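# Stack the matching sock pair neatly, keep others apart

## Task

Identify which two of the four socks are a matching pair and lay them flat on the table stacked on each other, with toes, heels and cuffs lined up. The remaining two socks must stay on the table, kept away from the pair and not paired with each other.

## Robot and tools

Robot: two arms, left_arm and right_arm, each with a two-finger gripper. The fingers point along the gripper's +z axis and open and close along its y axis. The reported hand point sits between the finger pads, about 1 cm short of the tips.

Frames: the scene frame has its origin at table-top height, midway between the nominal arm bases, +z up, +x out over the table, and left_arm on the +y side (this is not the left of any image). Each arm's hand positions, quaternions, targets and wrist-camera poses are given in that arm's own base frame. Calibrated bases in the scene frame: left_arm (+0.027, +0.319, +0.004) m, quat_wxyz (+1.000, 0, 0, -0.007); right_arm (+0.021, -0.302, +0.008) m, quat_wxyz (+1.000, 0, 0, +0.021). Fixed cameras and the table use the scene frame. A camera stand stands behind the arms.

Row layout (used by every motion tool): one flat list of 16 numbers covering both arms, always all 16 even if one arm is idle: left x, y, z, qw, qx, qy, qz, opening, then right x, y, z, qw, qx, qy, qz, opening. x, y, z are an absolute hand position in metres in that arm's base frame; the quaternion is an absolute orientation, w first, in the same frame. Opening runs from -1 (closed) to +1 (fully open, 0.094 m). To hold an arm still, resend its last reported pose and desired opening unchanged each call; to keep an orientation, repeat the same quaternion in every row rather than copying the drifted reported one. A 0 in the opening slot is a real command, not a blank.

execute_actions(actions, cameras): actions is a list of actions; each action is a list of up to 15 rows, one per 1/30 s step, and a short action repeats its final row. Each action lasts 0.5 s. Each target must lie within 0.6 m of that gripper's current position along each of its own axes, or the action is rejected for both arms; if the first action fails this or any action is malformed, nothing runs. An empty actions list returns the scene number and all camera images. cameras selects images by name, ["all"] or [].

move(target, speed, blend, opening_speed, grip_force, blocking, cameras): drives each gripper in a straight line from its Hand target to the given absolute pose(s). target is one 16-number row or a list of up to 15 rows (no 0.6 m limit). speed is m/s per arm path, 0.002 to 2.9, default 0.25 (rotation up to twice that in rad/s); one value or one per target. blend (m) rounds corners between listed targets; 0 stops at each. opening_speed (per second on the -1..+1 scale, at least 0.2) ramps the finger command gently. grip_force sets per-pad force in newtons, 10 to 50, one value or one per arm; it persists, and lower forces close slowly. blocking=false returns after about 0.5 s while motion continues; a new move replaces it. A move lasts at most 10 s. Paths ignore obstacles and the other arm, and grippers lag and overshoot more at high speed or near full reach. Avoid paths passing close to an arm's own base. The result adds a move: line, e.g. done, off_target, moving, held or fault, plus limits (paced = pose clipped, held = steps withheld). done means within 10 mm and 2 degrees; neither done nor off_target tells you about contact.

wait(seconds 0 to 10, cameras): lets time pass with commands held; returns early if a running move ends. stop(cameras): brakes a running move. zoom_image(camera, region [x0, y0, x1, y1] in image pixels, at most 504 by 504): closer look at the newest image from cam_high, cam_left_wrist or cam_right_wrist. finished_scene(scene 1 or 2): ends the current scene irreversibly; call it only when the pair lies stacked and aligned and the other two socks sit separately on the table.

Results: end_effector_position (m) and end_effector_quat_wxyz per arm, Hand target, Tool commands, joint positions (last value is finger gap in metres), joint torques, grip_measured (opening scale, reads up to about 2.5 mm wide when empty) and grip_effort_nm (gripper motor effort, negative closing; not pad force). Joint velocities may be omitted when all are within noise. Arms can rest a few cm off their commanded pose from friction and weight. Orientation commands are clipped to within 40 degrees of the current one per step, so large turns need several commands. Joint ranges (rad): waist -2.618..3.054, shoulder 0..3.142, elbow 0..3.142 (straight 2.901), wrist pitch -1.571..1.571, wrist yaw -1.571..1.571, wrist roll -2.094..2.094.

Cameras (672x504): cam_high fixed overhead in the scene frame; cam_left_wrist and cam_right_wrist ride on the wrists, posed in their arm's base frame, possibly a moment stale during motion. Calibration can be off by a few mm and degrees.

Cautions: never let a sock fall or be left off the table. Release only when a sock is at rest. Avoid fast contacts, hard presses into the table and collisions between the grippers or arms, including one gripper closing on the other's fingers. Don't hit fixed or heavy objects. Socks are soft: close slowly. Long stretched poses or holding loads heat motors; MOTOR HOT appears near 75 °C and a fault at 90 °C folds that arm away for the rest of the scene. Time spent thinking also runs the clock; smooth, efficient motion is better.

Each tool is called after "Request:" as name(argument=value, ...), one argument or row to a line, values as JSON.

## Session

Request:
execute_actions(
  actions=[],
)

Request:
zoom_image(
  camera="cam_high",
  region=[150, 100, 490, 460],
)

Scene clock: 0.00 s.
left_arm: end_effector_position=(+0.3237, -0.0587, +0.2716) grip_measured=+1.000 grip_effort_nm=n/a end_effector_quat_wxyz=(+0.564, -0.083, +0.785, -0.242) | right_arm: end_effector_position=(+0.2880, +0.1055, +0.2884) grip_measured=+1.000 grip_effort_nm=n/a end_effector_quat_wxyz=(+0.699, -0.079, +0.656, +0.274)
Joint positions: left_arm=[-0.05 0.81 0.666 -0.114 0.243 -0.447 0.094] | right_arm=[0.151 0.659 0.323 0.47 -0.339 0.298 0.094]
Joint velocities: within noise
Joint torques (N m): no reading
Heat: left arm: 33 °C; right arm: 30 °C.
Hand target: left_arm +0.3235, -0.0587, +0.2819; +0.575, -0.078, +0.777, -0.243 | right_arm +0.2872, +0.1053, +0.2907; +0.700, -0.079, +0.655, +0.273
Tool commands: left_gripper/opening=+1.0 right_gripper/opening=+1.0
camera_calibration:
cam_left_wrist: T_world_to_cam=[[-0.10267, -0.814162, 0.571488, -0.168304], [-0.587035, -0.414215, -0.695569, 0.397401], [0.803025, -0.406898, -0.435414, -0.0768696], [0, 0, 0, 1]] pos_world=[0.277737, -0.00369504, 0.339133]
cam_right_wrist: T_world_to_cam=[[0.501596, -0.856371, -0.122599, -0.0144418], [-0.194593, 0.0263958, -0.980529, 0.372427], [0.842932, 0.515686, -0.153404, -0.161228], [0, 0, 0, 1]] pos_world=[0.21562, 0.0609452, 0.338672]

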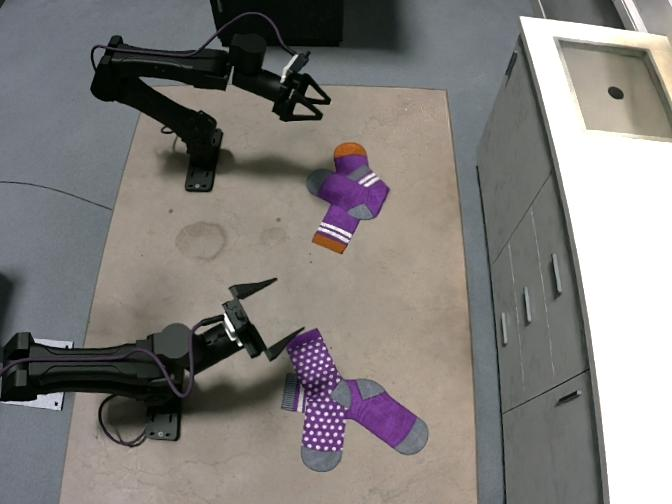

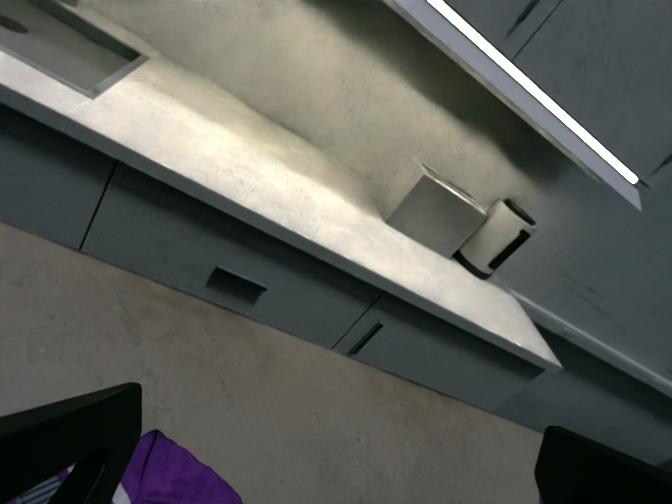

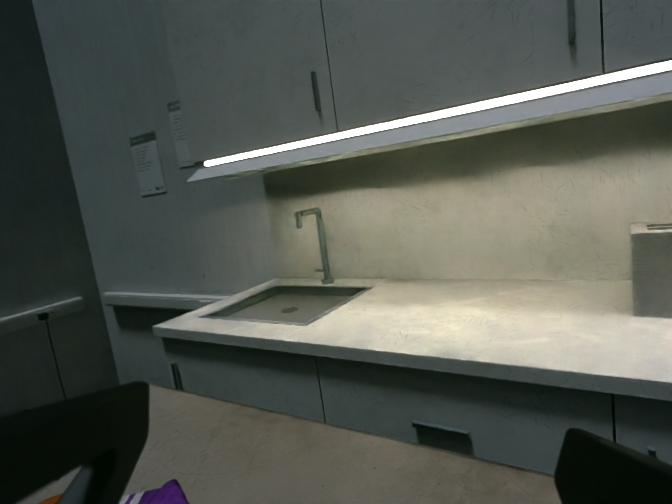

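Scaled by 1.400.

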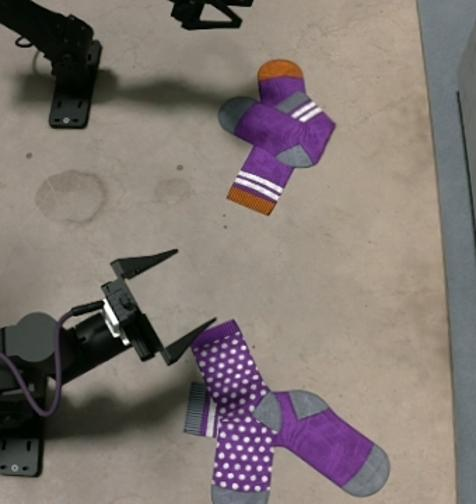

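Request:
zoom_image(
  camera="cam_high",
  region=[290, 130, 410, 260],
)

Request:
zoom_image(
  camera="cam_high",
  region=[270, 320, 440, 480],
)

Scaled by 3.877.

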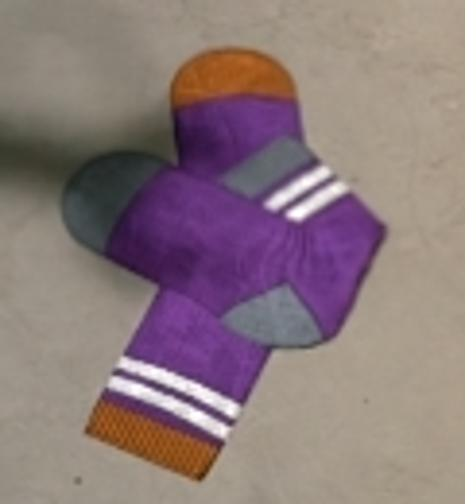

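Scaled by 2.965.

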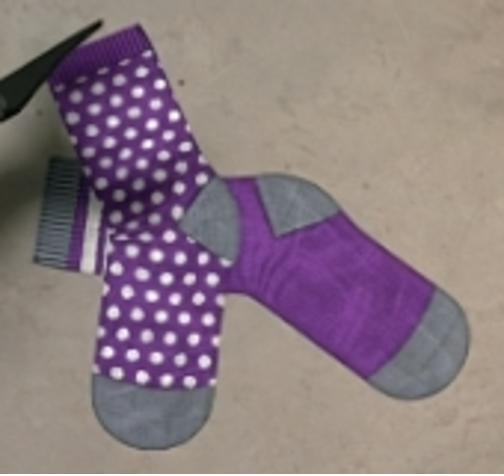

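Request:
move(
  target=[0.305,-0.055,0.11,0,-0.552,0.834,0,0.2,0.35,-0.13,0.11,0,0,1,0,0.2],
  speed=0.5,
  cameras=["all"],
)

Scene clock: 16.77 s.
left_arm: end_effector_position=(+0.3022, -0.0560, +0.1064) grip_measured=+0.202 grip_effort_nm=-0.13 end_effector_quat_wxyz=(+0.001, -0.548, +0.837, -0.001) | right_arm: end_effector_position=(+0.3467, -0.1298, +0.1093) grip_measured=+0.202 grip_effort_nm=-0.13 end_effector_quat_wxyz=(+0.005, +0.001, +1.000, +0.001)
Joint positions: left_arm=[-0.187 1.707 1.374 -1.236 0 -1.346 0.056] | right_arm=[-0.363 1.943 1.684 -1.303 -0.005 -0.362 0.056]
Joint torques (N m): left_arm=[0.24 -5.37 8.73 0.11 -0.03 -0.08] | right_arm=[0.44 -9.07 8.55 0.28 0.07 0.05]
Heat: left arm: 35 °C; right arm: 33 °C.
Hand target: left_arm +0.3050, -0.0550, +0.1100; +0.000, -0.552, +0.834, +0.000 | right_arm +0.3499, -0.1300, +0.1099; +0.000, +0.000, +1.000, +0.000
Off the commanded pose: left_arm 0.005 m, 1 deg | right_arm 0.003 m, 1 deg.
move: done
camera_calibration:
cam_left_wrist: T_world_to_cam=[[0.957617, -0.288009, 0.00453177, -0.304454], [-0.279814, -0.926405, 0.25195, 0.0487101], [-0.0683656, -0.242539, -0.96773, 0.198709], [0, 0, 0, 1]] pos_world=[0.318765, 0.00563435, 0.181404]
cam_right_wrist: T_world_to_cam=[[0.124747, -0.991956, -0.0214772, -0.165354], [-0.95402, -0.125866, 0.272037, 0.321049], [-0.272552, -0.0134461, -0.962047, 0.289714], [0, 0, 0, 1]] pos_world=[0.405876, -0.119719, 0.18783]

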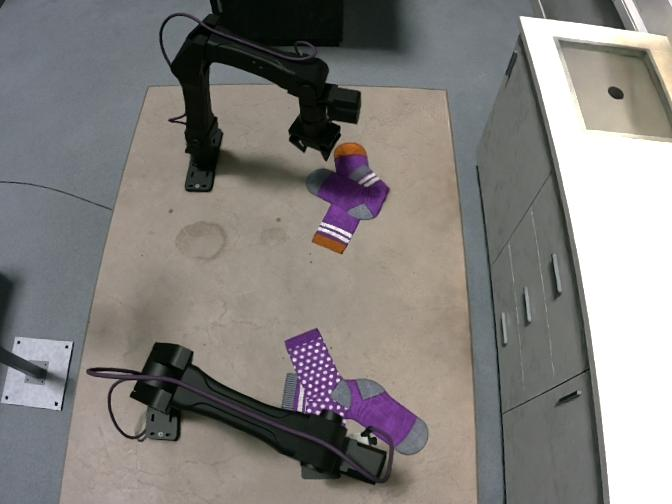

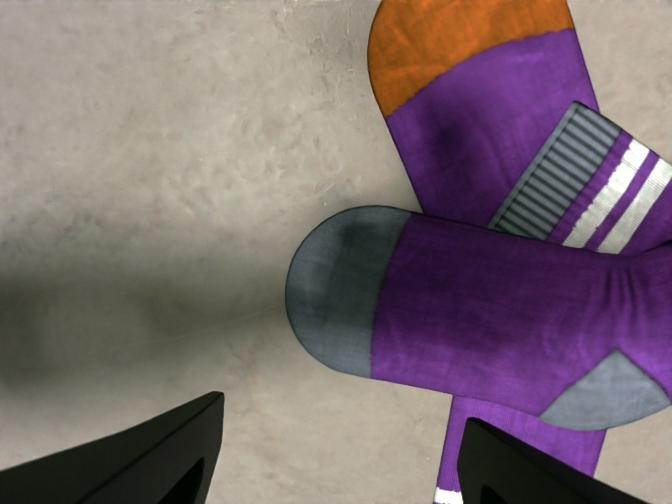

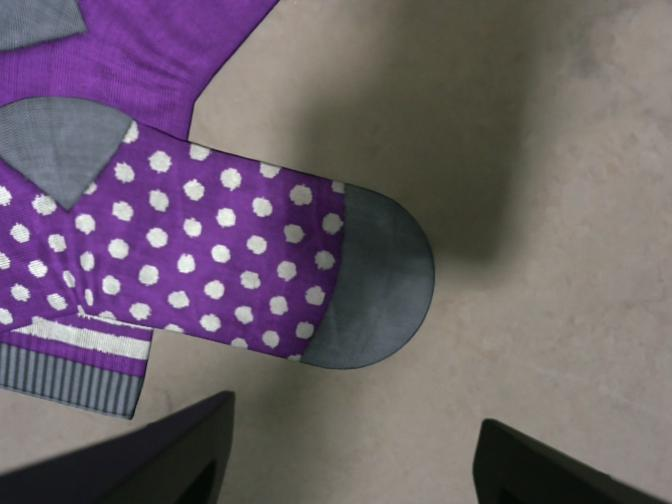

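Request:
move(
  target=[
    [0.289,-0.057,0.05,0,-0.552,0.834,0,0.2,0.34,-0.153,0.05,0,0,1,0,0.2],
    [0.286,-0.056,-0.018,0,-0.552,0.834,0,0.2,0.335,-0.153,-0.02,0,0,1,0,0.2],
    [0.286,-0.056,-0.018,0,-0.552,0.834,0,-1,0.335,-0.153,-0.02,0,0,1,0,-1],
    [0.30,-0.06,0.06,0,-0.552,0.834,0,-1,0.35,-0.153,0.06,0,0,1,0,-1],
  ],
  speed=[0.2,0.1,0.1,0.1],
  opening_speed=1,
  cameras=["all"],
)

Scene clock: 28.77 s.
left_arm: end_effector_position=(+0.2953, -0.0586, +0.0455) grip_measured=-0.984 grip_effort_nm=-0.89 end_effector_quat_wxyz=(-0.017, -0.554, +0.833, +0.008) | right_arm: end_effector_position=(+0.3462, -0.1527, +0.0532) grip_measured=-0.961 grip_effort_nm=-1.05 end_effector_quat_wxyz=(-0.003, -0.001, +1.000, +0.004)
Joint positions: left_arm=[-0.192 1.766 1.196 -1.036 0.013 -1.365 0.001] | right_arm=[-0.421 2.017 1.566 -1.128 -0.005 -0.423 0.002]
Joint torques (N m): left_arm=[-0.77 -9.01 8.06 0.04 -0.11 -0.07] | right_arm=[0.55 -11.32 8.1 0.15 0.05 0.11]
Heat: left arm: 35 °C; right arm: 34 °C.
Hand target: left_arm +0.2998, -0.0600, +0.0597; +0.000, -0.552, +0.834, +0.000 | right_arm +0.3499, -0.1529, +0.0600; +0.000, +0.000, +1.000, +0.000
Off the commanded pose: left_arm 0.015 m, 2 deg | right_arm 0.008 m, 1 deg.
move: off_target (left_arm); target 3's new opening was sent with right_arm's hand 0.028 m and 1 deg from that target
camera_calibration:
cam_left_wrist: T_world_to_cam=[[0.961116, -0.274375, -0.0312007, -0.296969], [-0.256477, -0.928828, 0.26739, 0.0520203], [-0.102345, -0.248991, -0.963083, 0.148155], [0, 0, 0, 1]] pos_world=[0.313927, 0.00372642, 0.119511]
cam_right_wrist: T_world_to_cam=[[0.128513, -0.99126, -0.0298071, -0.190026], [-0.949119, -0.131652, 0.286078, 0.329565], [-0.287501, -0.00847425, -0.957743, 0.240983], [0, 0, 0, 1]] pos_world=[0.406501, -0.142935, 0.130854]

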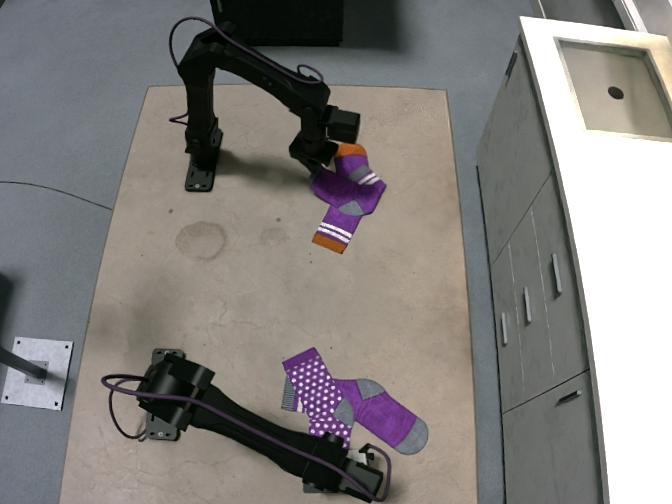

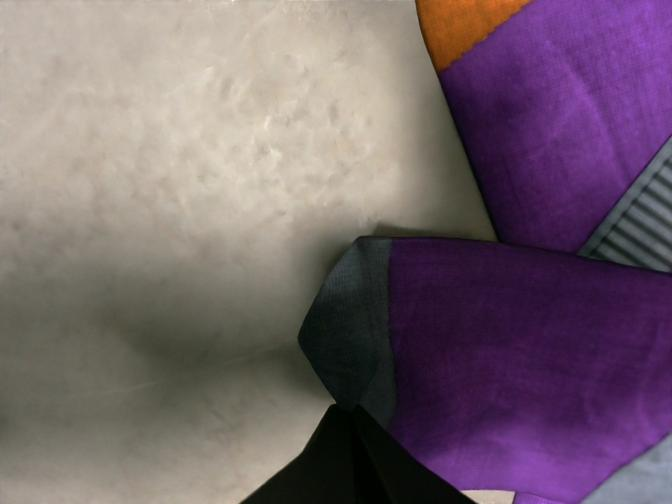

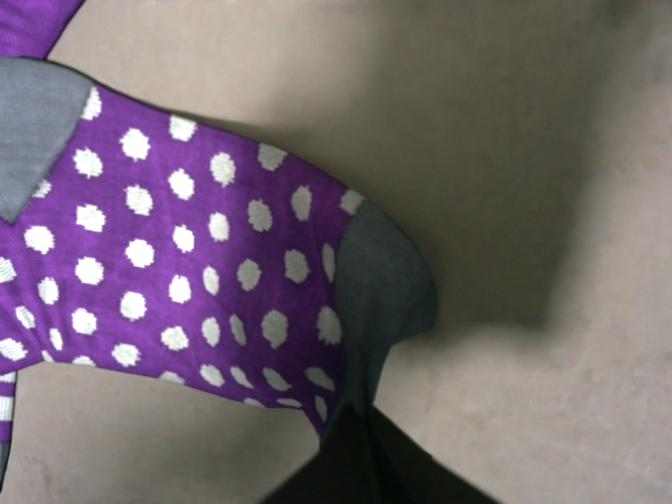

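Request:
move(
  target=[
    [0.31,-0.06,0.36,0,-0.552,0.834,0,-1,0.35,-0.12,0.36,0,0,1,0,-1],
    [0.31,-0.06,0.4,0,-0.552,0.834,0,-1,0.47,-0.21,0.35,0,0.5,0.866,0,-1],
    [0.31,-0.06,0.4,0,-0.552,0.834,0,-1,0.35,-0.21,0.17,0,0.707,0.707,0,-1],
    [0.31,-0.06,0.4,0,-0.552,0.834,0,-1,0.20,-0.2,0.015,0,0.707,0.707,0,-1],
  ],
  speed=[0.22,0.25,0.18,0.15],
  blend=[0.04,0.02,0.03,0],
  cameras=["all"],
)

Scene clock: 40.23 s.
left_arm: end_effector_position=(+0.3165, -0.0627, +0.3886) grip_measured=-0.984 grip_effort_nm=-0.89 end_effector_quat_wxyz=(+0.235, -0.519, +0.786, -0.240) | right_arm: end_effector_position=(+0.2002, -0.2000, +0.0126) grip_measured=-0.961 grip_effort_nm=-1.05 end_effector_quat_wxyz=(-0.012, +0.709, +0.705, -0.002)
Joint positions: left_arm=[-0.192 1.534 2.21 -1.561 0.013 -1.365 0.001] | right_arm=[-0.785 1.742 1.025 -0.877 0.005 0.791 0.002]
Joint torques (N m): left_arm=[-0.03 -5.05 6.69 1.32 -0.06 0] | right_arm=[-0.28 -10.1 4.3 0.57 -0.05 -0.08]
Heat: left arm: 35 °C; right arm: 33 °C.
Hand target: left_arm +0.3099, -0.0601, +0.3992; +0.248, -0.518, +0.780, -0.248 | right_arm +0.2000, -0.2000, +0.0150; +0.000, +0.707, +0.707, +0.000
Off the commanded pose: left_arm 0.013 m, 39 deg | right_arm 0.002 m, 1 deg.
elbow stopped short (right arm): the move would have taken joint 3 (elbow) straighter than the controller allows.
joint sent to its limit (left arm) — joint 4 (wrist pitch), lower limit. The joint targets are off in orientation, not in position.
move: off_target (left_arm); limits=paced
camera_calibration:
cam_left_wrist: T_world_to_cam=[[0.738311, -0.231184, 0.633601, -0.4929], [-0.411413, -0.898775, 0.151466, 0.0578618], [0.534449, -0.372501, -0.758688, 0.191021], [0, 0, 0, 1]] pos_world=[0.285628, 0.00920979, 0.448464]
cam_right_wrist: T_world_to_cam=[[-0.992709, -0.120507, -0.00272506, 0.178966], [-0.115886, 0.947932, 0.29664, 0.24541], [-0.033164, 0.294793, -0.954986, 0.169415], [0, 0, 0, 1]] pos_world=[0.211719, -0.261008, 0.0894785]

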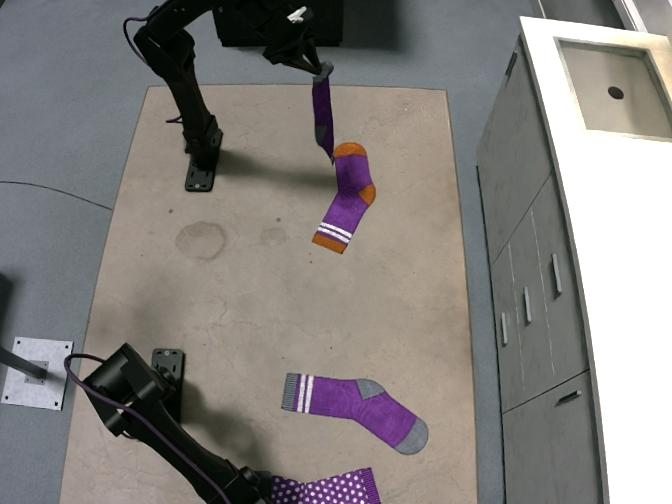

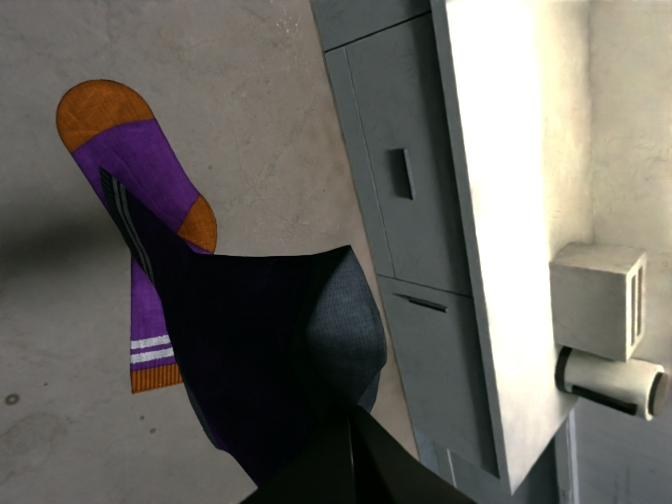

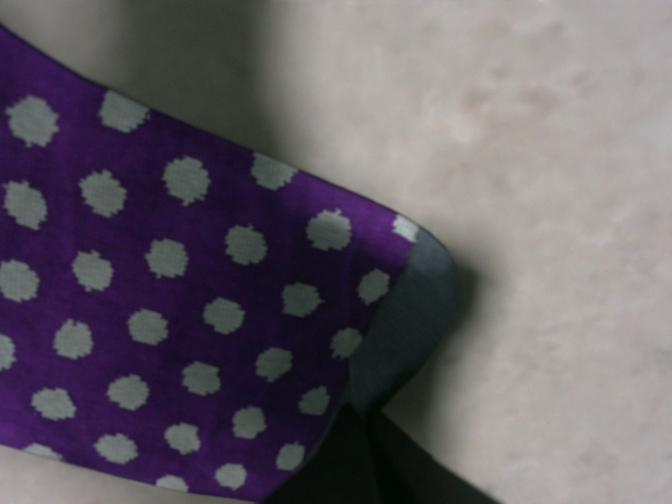

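Request:
move(
  target=[
    [0.31,-0.06,0.4,0.235,-0.519,0.786,-0.24,-1,0.20,-0.2,0.01,0,0.707,0.707,0,-1],
    [0.31,-0.06,0.4,0.235,-0.519,0.786,-0.24,-1,0.20,-0.2,0.01,0,0.707,0.707,0,0],
    [0.31,-0.06,0.4,0.235,-0.519,0.786,-0.24,-1,0.20,-0.2,0.1,0,0.707,0.707,0,0],
    [0.31,-0.06,0.4,0.235,-0.519,0.786,-0.24,-1,0.24,-0.1,0.13,0,0,1,0,0],
    [0.31,-0.06,0.4,0.235,-0.519,0.786,-0.24,-1,0.27,0.015,0.1,0,-0.707,0.707,0,0.2],
  ],
  speed=[0.2,0.2,0.15,0.6,0.6],
  blend=[0,0,0.02,0.03,0],
  opening_speed=1.5,
  cameras=["cam_high","cam_right_wrist"],
)

Scene clock: 52.83 s.
left_arm: end_effector_position=(+0.3164, -0.0632, +0.3886) grip_measured=-0.984 grip_effort_nm=-0.89 end_effector_quat_wxyz=(+0.234, -0.519, +0.786, -0.241) | right_arm: end_effector_position=(+0.2733, +0.0134, +0.1092) grip_measured=+0.198 grip_effort_nm=0.10 end_effector_quat_wxyz=(-0.008, +0.703, -0.711, +0.010)
Joint positions: left_arm=[-0.192 1.534 2.21 -1.561 0.015 -1.365 0.001] | right_arm=[0.049 1.557 1.225 -1.214 0.005 -1.51 0.056]
Joint torques (N m): left_arm=[0.54 -4.93 6.67 1.3 0.04 0.05] | right_arm=[0.31 -5.49 4.82 0.6 -0.05 -0.09]
Heat: left arm: 34 °C; right arm: 33 °C.
Hand target: left_arm +0.3098, -0.0601, +0.3994; +0.246, -0.516, +0.781, -0.251 | right_arm +0.2697, +0.0150, +0.1002; +0.000, +0.707, -0.707, +0.000
Off the commanded pose: left_arm 0.013 m, 0 deg | right_arm 0.010 m, 2 deg.
joint sent to its limit (left arm) — joint 4 (wrist pitch), lower limit. The joint targets still meet the commanded pose.
move: off_target (left_arm)
camera_calibration:
cam_right_wrist: T_world_to_cam=[[0.993431, 0.114352, 0.00440328, -0.269301], [0.108234, -0.951385, 0.28836, -0.0119245], [0.0371636, -0.285989, -0.957512, 0.190014], [0, 0, 0, 1]] pos_world=[0.261761, 0.073792, 0.186565]
Images, in order (width x height): cam_high 672x504, cam_right_wrist 672x504.

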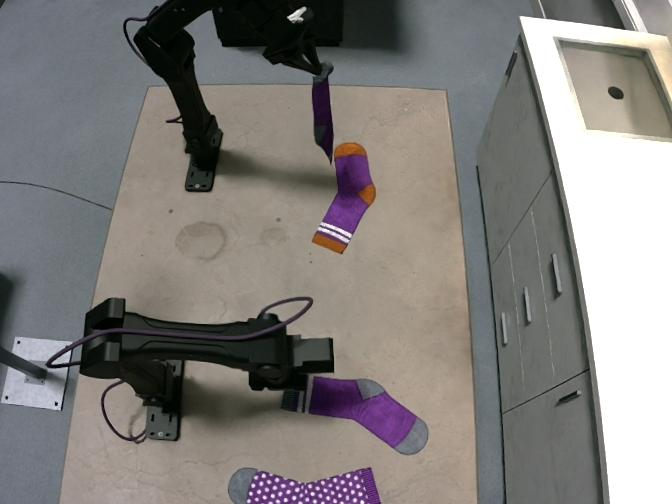

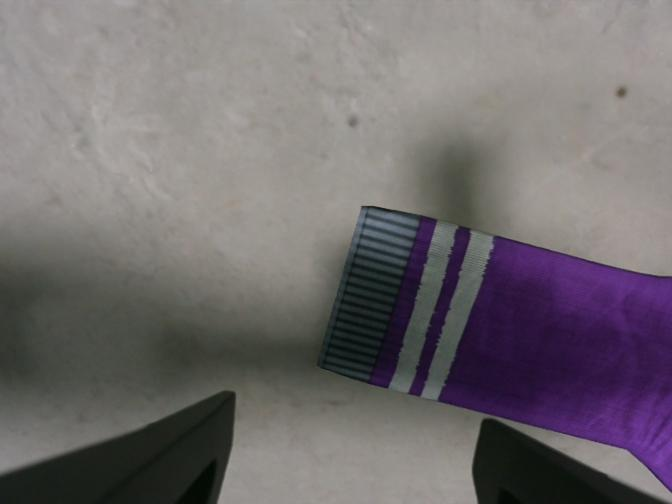

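Request:
move(
  target=[
    [0.31,-0.06,0.4,0.235,-0.519,0.786,-0.24,-1,0.276,0.0,0.05,0,-0.707,0.707,0,0.2],
    [0.31,-0.06,0.4,0.235,-0.519,0.786,-0.24,-1,0.270,0.001,-0.02,0,-0.707,0.707,0,0.2],
    [0.31,-0.06,0.4,0.235,-0.519,0.786,-0.24,-1,0.270,0.001,-0.02,0,-0.707,0.707,0,-1],
    [0.31,-0.06,0.4,0.235,-0.519,0.786,-0.24,-1,0.3,0.02,0.15,0,-0.65,0.76,0,-1],
    [0.31,-0.06,0.4,0.235,-0.519,0.786,-0.24,-1,0.40,0.1,0.36,0,-0.56,0.83,0,-1],
  ],
  speed=[0.2,0.1,0.1,0.15,0.2],
  blend=[0,0,0,0.03,0],
  opening_speed=1.3,
  cameras=["cam_high","cam_right_wrist"],
)

Request:
move(
  target=[0.31,-0.06,0.4,0.235,-0.519,0.786,-0.24,-1,0.54,0.26,0.36,0,-0.54,0.842,0,-1],
  cameras=["cam_high","cam_left_wrist"],
)

Request:
zoom_image(
  camera="cam_high",
  region=[230, 160, 470, 340],
)

Scene clock: 66.93 s.
left_arm: end_effector_position=(+0.3164, -0.0632, +0.3886) grip_measured=-0.984 grip_effort_nm=-0.89 end_effector_quat_wxyz=(+0.234, -0.519, +0.786, -0.241) | right_arm: end_effector_position=(+0.3988, +0.0988, +0.3617) grip_measured=-0.959 grip_effort_nm=-1.05 end_effector_quat_wxyz=(+0.294, -0.537, +0.783, -0.115)
Joint positions: left_arm=[-0.192 1.534 2.21 -1.561 0.015 -1.365 0.001] | right_arm=[0.245 1.865 2.486 -1.55 0.01 -0.961 0.002]
Joint torques (N m): left_arm=[0.53 -4.85 6.79 1.33 0 0.07] | right_arm=[0.08 -7.2 7.04 1.44 -0.03 0.14]
Heat: left arm: 34 °C; right arm: 33 °C.
Hand target: left_arm +0.3098, -0.0601, +0.3994; +0.246, -0.516, +0.781, -0.251 | right_arm +0.3998, +0.1000, +0.3593; +0.289, -0.534, +0.787, -0.110
Off the commanded pose: left_arm 0.013 m, 0 deg | right_arm 0.002 m, 37 deg.
joint sent to its limit (left arm) — joint 4 (wrist pitch), lower limit. The joint targets still meet the commanded pose.
joint sent to its limit (right arm) — joint 4 (wrist pitch), lower limit. The joint targets are off in orientation, not in position.
move: off_target (left_arm, right_arm); target 3's new opening was sent with right_arm's hand 0.027 m and 1 deg from that target
camera_calibration:
cam_right_wrist: T_world_to_cam=[[0.810231, -0.276763, 0.51665, -0.478332], [-0.305438, -0.951713, -0.0308209, 0.26333], [0.500233, -0.132832, -0.855642, 0.214982], [0, 0, 0, 1]] pos_world=[0.36045, 0.146787, 0.439194]
Images, in order (width x height): cam_high 672x504, cam_right_wrist 672x504.

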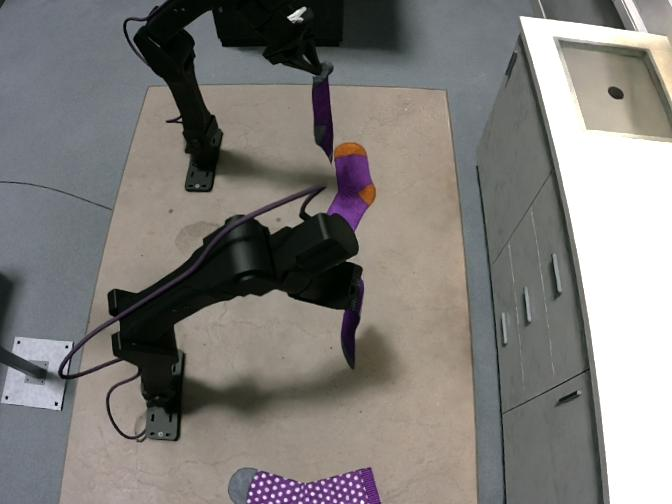

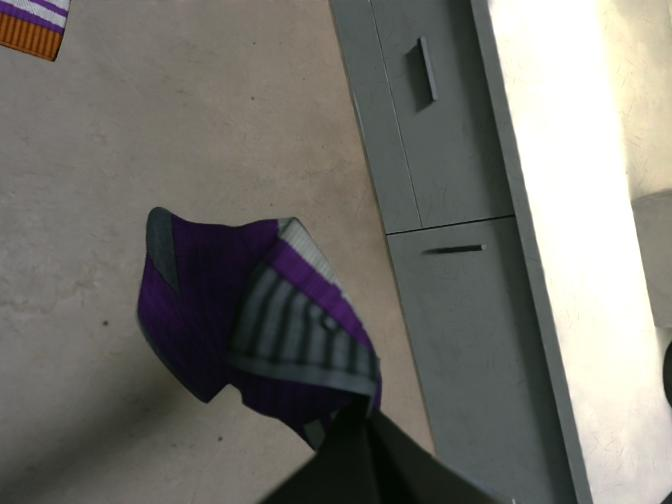

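Scene clock: 69.17 s.
left_arm: end_effector_position=(+0.3164, -0.0632, +0.3886) grip_measured=-0.984 grip_effort_nm=-0.89 end_effector_quat_wxyz=(+0.234, -0.519, +0.786, -0.241) | right_arm: end_effector_position=(+0.5345, +0.2564, +0.3598) grip_measured=-0.959 grip_effort_nm=-1.05 end_effector_quat_wxyz=(+0.483, -0.482, +0.726, -0.086)
Joint positions: left_arm=[-0.192 1.534 2.21 -1.561 0.015 -1.365 0.001] | right_arm=[0.458 2.309 2.839 -1.076 0.042 -0.738 0.002]
Joint torques (N m): left_arm=[0.43 -5 6.52 1.32 0.03 0.07] | right_arm=[-0.14 -11.81 7.98 2.24 -0.07 0.15]
Heat: left arm: 34 °C; right arm: 33 °C.
Hand target: left_arm +0.3098, -0.0601, +0.3994; +0.246, -0.516, +0.781, -0.251 | right_arm +0.5393, +0.2596, +0.3593; +0.491, -0.477, +0.725, -0.080
Off the commanded pose: left_arm 0.013 m, 0 deg | right_arm 0.007 m, 59 deg; orientation clipped.
elbow stopped short (right arm): the move would have taken joint 3 (elbow) straighter than the controller allows.
joint sent to its limit (left arm) — joint 4 (wrist pitch), lower limit. The joint targets still meet the commanded pose.
move: off_target (left_arm, right_arm); limits=paced
camera_calibration:
cam_left_wrist: T_world_to_cam=[[0.738168, -0.231143, 0.633783, -0.492884], [-0.412889, -0.897757, 0.153477, 0.0571318], [0.533508, -0.374974, -0.758132, 0.190797], [0, 0, 0, 1]] pos_world=[0.285628, 0.00890751, 0.448263]
Images, in order (width x height): cam_high 672x504, cam_left_wrist 672x504.

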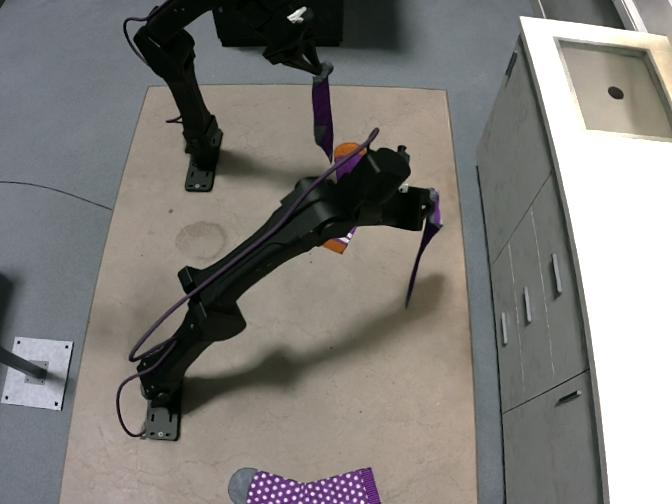

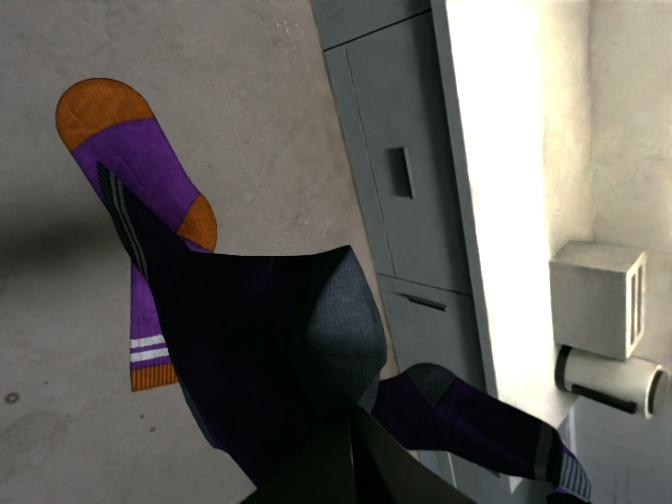

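Scaled by 2.100.

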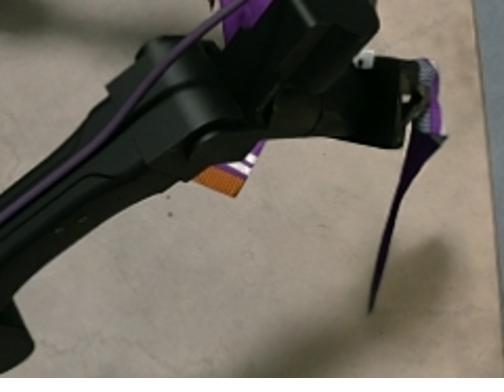

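Request:
move(
  target=[
    [0.31,-0.06,0.4,0.235,-0.519,0.786,-0.24,-1,0.53,0.235,0.29,0,-0.56,0.83,0,-1],
    [0.31,-0.06,0.4,0.235,-0.519,0.786,-0.24,-1,0.36,0.25,0.15,0,-0.65,0.76,0,-1],
    [0.31,-0.06,0.4,0.235,-0.519,0.786,-0.24,-1,0.2,0.255,0.012,0,-0.707,0.707,0,-1],
  ],
  speed=0.15,
  blend=[0.03,0.03,0],
  cameras=["cam_high","cam_right_wrist"],
)

Request:
zoom_image(
  camera="cam_high",
  region=[230, 230, 410, 340],
)

Scene clock: 81.63 s.
left_arm: end_effector_position=(+0.3164, -0.0632, +0.3886) grip_measured=-0.984 grip_effort_nm=-0.89 end_effector_quat_wxyz=(+0.234, -0.519, +0.786, -0.241) | right_arm: end_effector_position=(+0.2036, +0.2546, +0.0108) grip_measured=-0.959 grip_effort_nm=-1.05 end_effector_quat_wxyz=(+0.008, +0.709, -0.705, +0.006)
Joint positions: left_arm=[-0.192 1.534 2.21 -1.561 0.015 -1.365 0.001] | right_arm=[0.899 1.888 1.205 -0.904 0.01 -0.677 0.002]
Joint torques (N m): left_arm=[0.59 -4.96 6.68 1.35 0.04 0.06] | right_arm=[0.35 -11.49 3.97 0.61 -0.1 0.11]
Heat: left arm: 34 °C; right arm: 33 °C.
Hand target: left_arm +0.3098, -0.0601, +0.3994; +0.246, -0.516, +0.781, -0.251 | right_arm +0.2000, +0.2550, +0.0120; +0.000, +0.707, -0.707, +0.000
Off the commanded pose: left_arm 0.013 m, 0 deg | right_arm 0.004 m, 1 deg.
elbow stopped short (right arm): the move would have taken joint 3 (elbow) straighter than the controller allows.
joint sent to its limit (left arm) — joint 4 (wrist pitch), lower limit. The joint targets still meet the commanded pose.
move: off_target (left_arm); limits=paced
camera_calibration:
cam_right_wrist: T_world_to_cam=[[0.991041, 0.131101, -0.0255002, -0.230601], [0.132688, -0.944709, 0.299864, 0.246691], [0.0152222, -0.300561, -0.953641, 0.175469], [0, 0, 0, 1]] pos_world=[0.193131, 0.316022, 0.0874802]
Images, in order (width x height): cam_high 672x504, cam_right_wrist 672x504.

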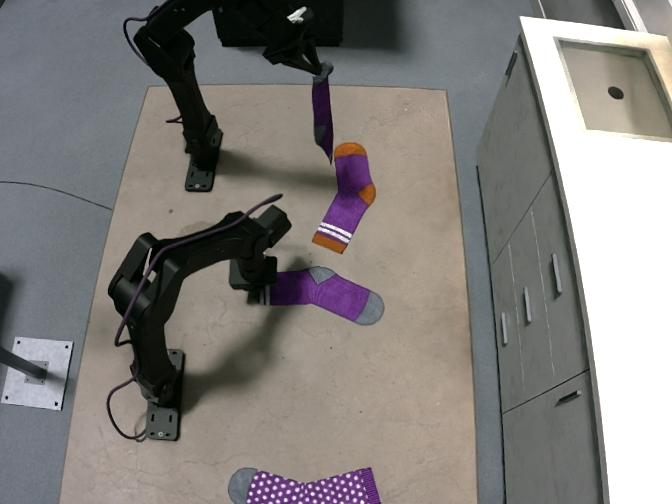

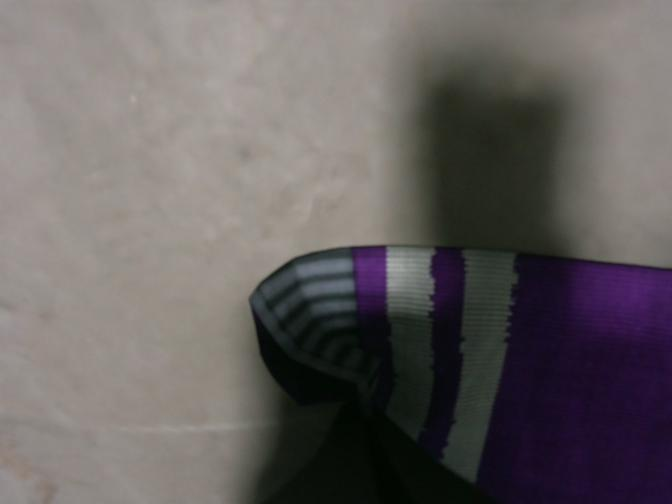

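Scaled by 2.800.

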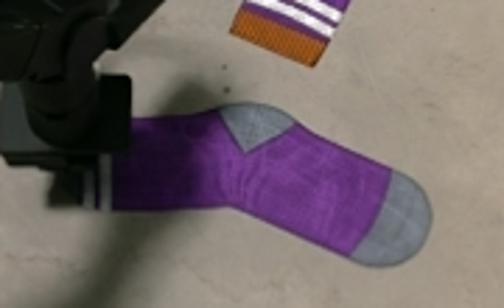

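Request:
move(
  target=[
    [0.31,-0.06,0.4,0.235,-0.519,0.786,-0.24,-1,0.203,0.255,0.012,0,-0.707,0.707,0,0],
    [0.31,-0.06,0.4,0.235,-0.519,0.786,-0.24,-1,0.203,0.255,0.1,0,-0.707,0.707,0,0],
    [0.34,-0.12,0.42,0.2,0,0.98,0,-1,0.26,-0.02,0.15,0,-0.3,0.954,0,0],
    [0.28,-0.3,0.40,0,0.707,0.707,0,-1,0.26,-0.1,0.15,0,0,1,0,0],
  ],
  speed=[0.2,0.15,0.4,0.4],
  blend=[0,0.02,0.03,0],
  opening_speed=1.3,
  cameras=["all"],
)

Request:
zoom_image(
  camera="cam_high",
  region=[210, 180, 410, 340],
)

Scene clock: 92.57 s.
left_arm: end_effector_position=(+0.2807, -0.2964, +0.3977) grip_measured=-0.984 grip_effort_nm=-0.89 end_effector_quat_wxyz=(+0.366, +0.653, +0.663, -0.017) | right_arm: end_effector_position=(+0.2568, -0.0989, +0.1463) grip_measured=-0.002 grip_effort_nm=0.09 end_effector_quat_wxyz=(+0.000, -0.007, +1.000, -0.004)
Joint positions: left_arm=[-0.811 1.872 2.617 -1.567 0.01 0.742 0.001] | right_arm=[-0.366 1.581 1.397 -1.383 0.007 -0.38 0.047]
Joint torques (N m): left_arm=[-0.81 -5.23 6.26 1.42 -0.02 -0.01] | right_arm=[-0.35 -5.57 8.57 0.22 -0.07 0.11]
Heat: left arm: 34 °C; right arm: 33 °C.
Hand target: left_arm +0.2798, -0.2998, +0.3994; +0.369, +0.656, +0.658, -0.016 | right_arm +0.2600, -0.1000, +0.1499; +0.000, +0.000, +1.000, +0.000
Off the commanded pose: left_arm 0.004 m, 43 deg; orientation clipped | right_arm 0.005 m, 1 deg.
joint sent to its limit (left arm) — joint 4 (wrist pitch), lower limit. The joint targets are off in orientation, not in position.
move: off_target (left_arm); limits=paced
camera_calibration:
cam_left_wrist: T_world_to_cam=[[-0.887457, -0.245738, -0.389914, 0.332836], [-0.101286, 0.929305, -0.355152, 0.487931], [0.449623, -0.27569, -0.849608, 0.218627], [0, 0, 0, 1]] pos_world=[0.246499, -0.311373, 0.488815]
cam_right_wrist: T_world_to_cam=[[0.139296, -0.990169, -0.0127248, -0.127509], [-0.94952, -0.137203, 0.282111, 0.225358], [-0.281084, -0.0272144, -0.959297, 0.301522], [0, 0, 0, 1]] pos_world=[0.316496, -0.0871299, 0.22405]

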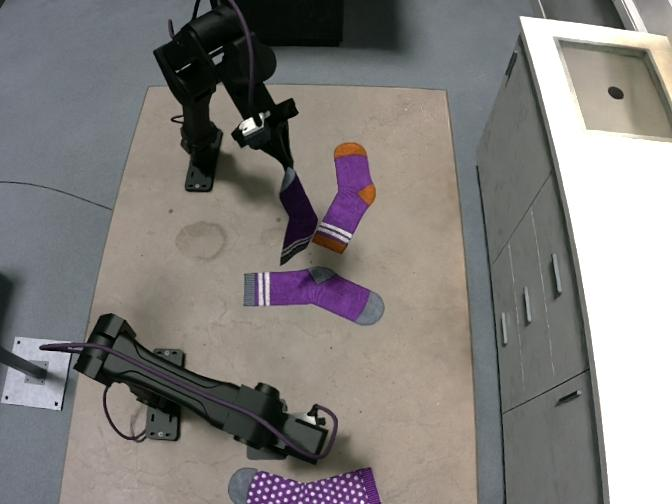

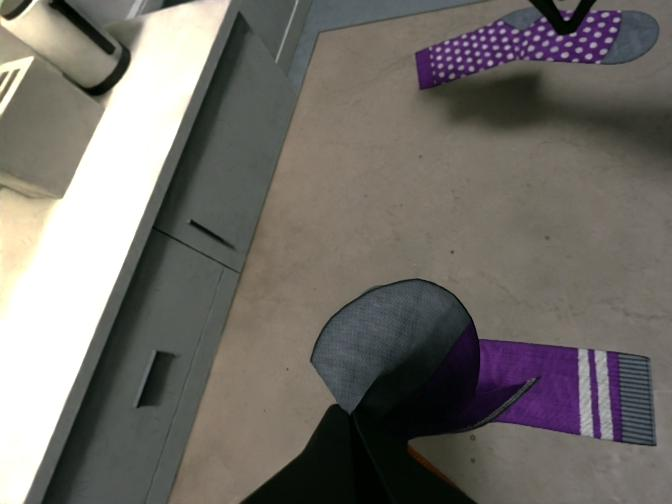

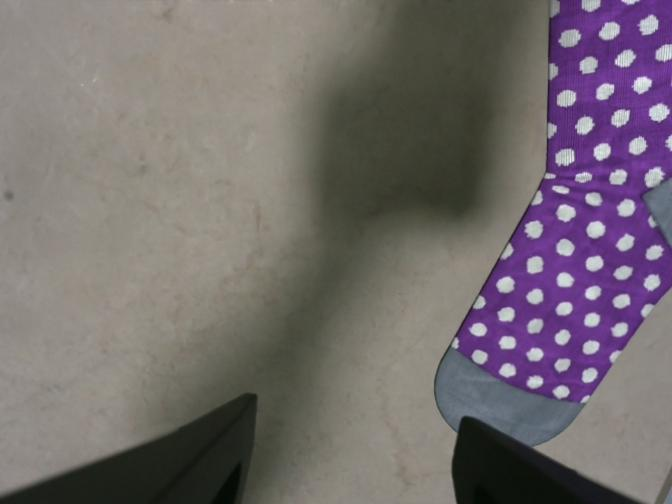

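Scaled by 2.520.

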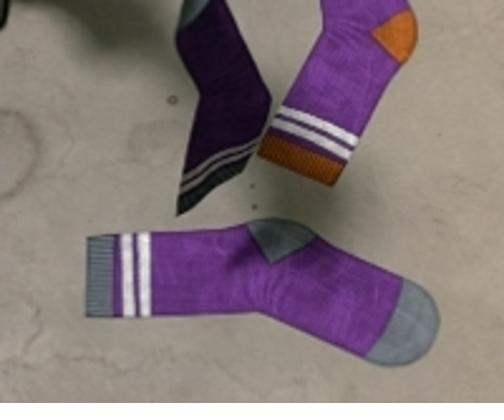

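Request:
move(
  target=[0.18,-0.345,0.345,0,0.5,0.866,0,-1,0.26,-0.1,0.15,0,0,1,0,0],
  speed=0.25,
  cameras=["cam_high","cam_left_wrist"],
)

Request:
zoom_image(
  camera="cam_high",
  region=[210, 180, 410, 340],
)

Scene clock: 103.17 s.
left_arm: end_effector_position=(+0.1830, -0.3543, +0.3311) grip_measured=-0.984 grip_effort_nm=-0.89 end_effector_quat_wxyz=(+0.223, +0.489, +0.833, -0.136) | right_arm: end_effector_position=(+0.2568, -0.0989, +0.1463) grip_measured=-0.002 grip_effort_nm=0.10 end_effector_quat_wxyz=(+0.000, -0.007, +1.000, -0.004)
Joint positions: left_arm=[-1.102 1.841 2.365 -1.567 -0.012 -0.038 0.001] | right_arm=[-0.366 1.581 1.397 -1.383 0.007 -0.38 0.047]
Joint torques (N m): left_arm=[0.4 -9.37 4.7 1.16 0.09 -0.14] | right_arm=[-0.35 -5.57 8.57 0.23 -0.07 0.11]
Heat: left arm: 35 °C; right arm: 33 °C.
Hand target: left_arm +0.1800, -0.3451, +0.3442; +0.235, +0.482, +0.831, -0.146 | right_arm +0.2600, -0.1000, +0.1499; +0.000, +0.000, +1.000, +0.000
Off the commanded pose: left_arm 0.017 m, 30 deg | right_arm 0.005 m, 1 deg.
joint sent to its limit (left arm) — joint 4 (wrist pitch), lower limit. The joint targets are off in orientation, not in position.
move: off_target (left_arm)
camera_calibration:
cam_left_wrist: T_world_to_cam=[[-0.817809, -0.571195, 0.0701733, -0.0744374], [-0.567299, 0.779657, -0.265154, 0.510632], [0.0967436, -0.256655, -0.961649, 0.298434], [0, 0, 0, 1]] pos_world=[0.199934, -0.364041, 0.427608]
Images, in order (width x height): cam_high 672x504, cam_left_wrist 672x504.

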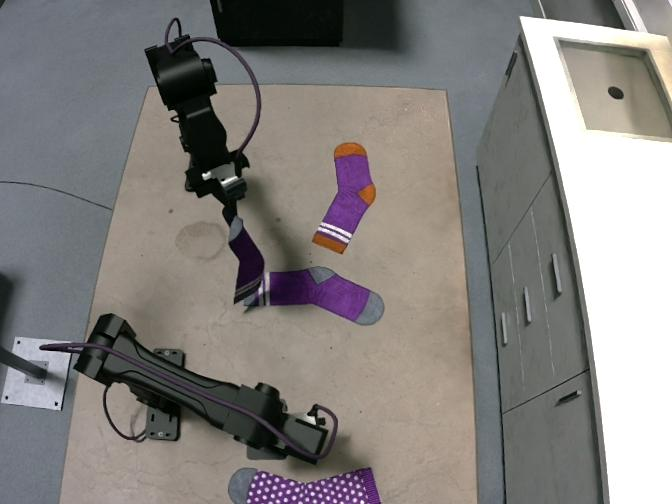

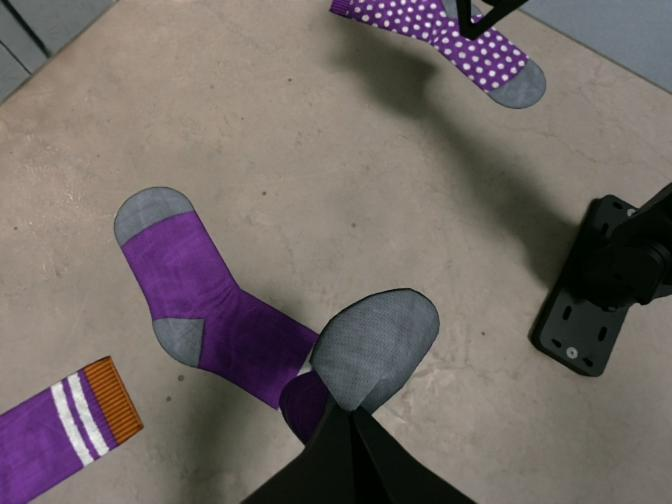

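Scaled by 2.520.

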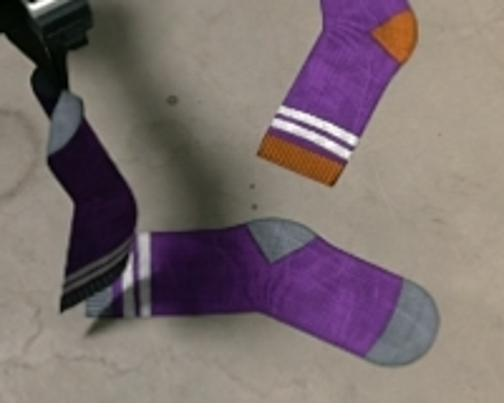

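Request:
move(
  target=[0.185,-0.35,0.33,0,0.707,0.707,0,-1,0.26,-0.1,0.15,0,0,1,0,0],
  speed=0.3,
  cameras=["cam_high","cam_left_wrist"],
)

Request:
zoom_image(
  camera="cam_high",
  region=[200, 180, 340, 330],
)

Scene clock: 115.03 s.
left_arm: end_effector_position=(+0.1876, -0.3513, +0.3281) grip_measured=-0.984 grip_effort_nm=-0.89 end_effector_quat_wxyz=(+0.244, +0.679, +0.688, -0.080) | right_arm: end_effector_position=(+0.2568, -0.0989, +0.1463) grip_measured=-0.002 grip_effort_nm=0.09 end_effector_quat_wxyz=(+0.000, -0.007, +1.000, -0.004)
Joint positions: left_arm=[-1.079 1.841 2.356 -1.567 0.009 0.477 0.001] | right_arm=[-0.366 1.581 1.397 -1.383 0.007 -0.38 0.047]
Joint torques (N m): left_arm=[-0.53 -6.98 4.64 1.17 -0.07 0.11] | right_arm=[-0.34 -5.59 8.58 0.23 -0.07 0.11]
Heat: left arm: 36 °C; right arm: 34 °C.
Hand target: left_arm +0.1849, -0.3499, +0.3295; +0.245, +0.683, +0.684, -0.078 | right_arm +0.2600, -0.1000, +0.1499; +0.000, +0.000, +1.000, +0.000
Off the commanded pose: left_arm 0.003 m, 30 deg | right_arm 0.005 m, 1 deg.
joint sent to its limit (left arm) — joint 4 (wrist pitch), lower limit. The joint targets are off in orientation, not in position.
move: off_target (left_arm)
camera_calibration:
cam_left_wrist: T_world_to_cam=[[-0.971632, -0.169725, -0.164697, 0.178282], [-0.129007, 0.964031, -0.232383, 0.481949], [0.198214, -0.204544, -0.958579, 0.294206], [0, 0, 0, 1]] pos_world=[0.177083, -0.374177, 0.423379]
Images, in order (width x height): cam_high 672x504, cam_left_wrist 672x504.

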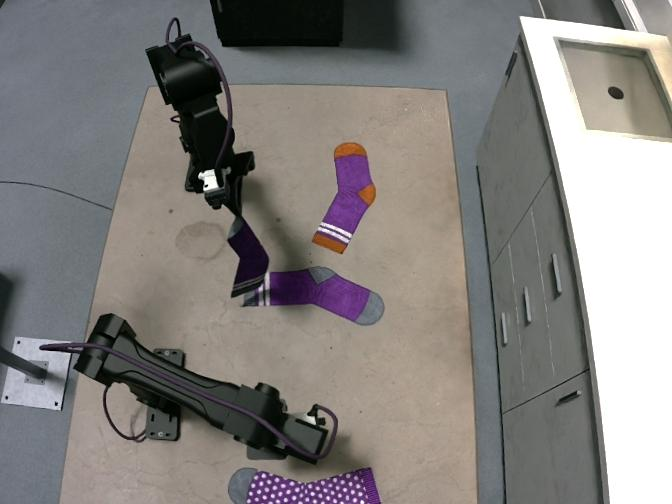

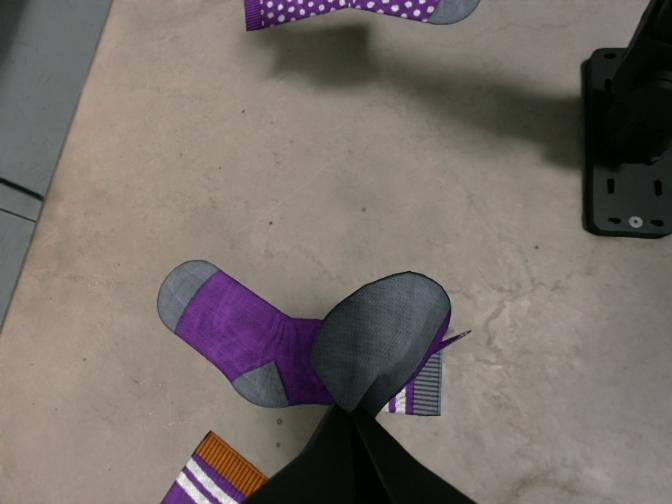

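Scaled by 3.360.

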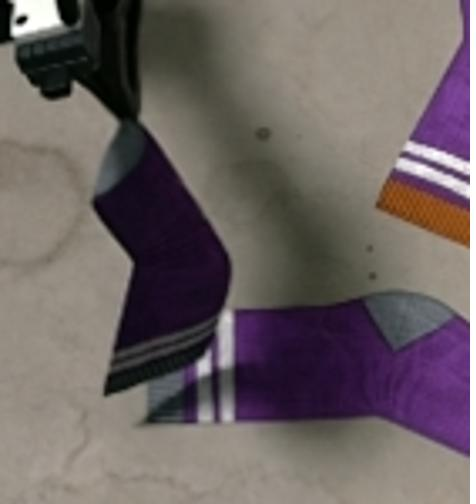

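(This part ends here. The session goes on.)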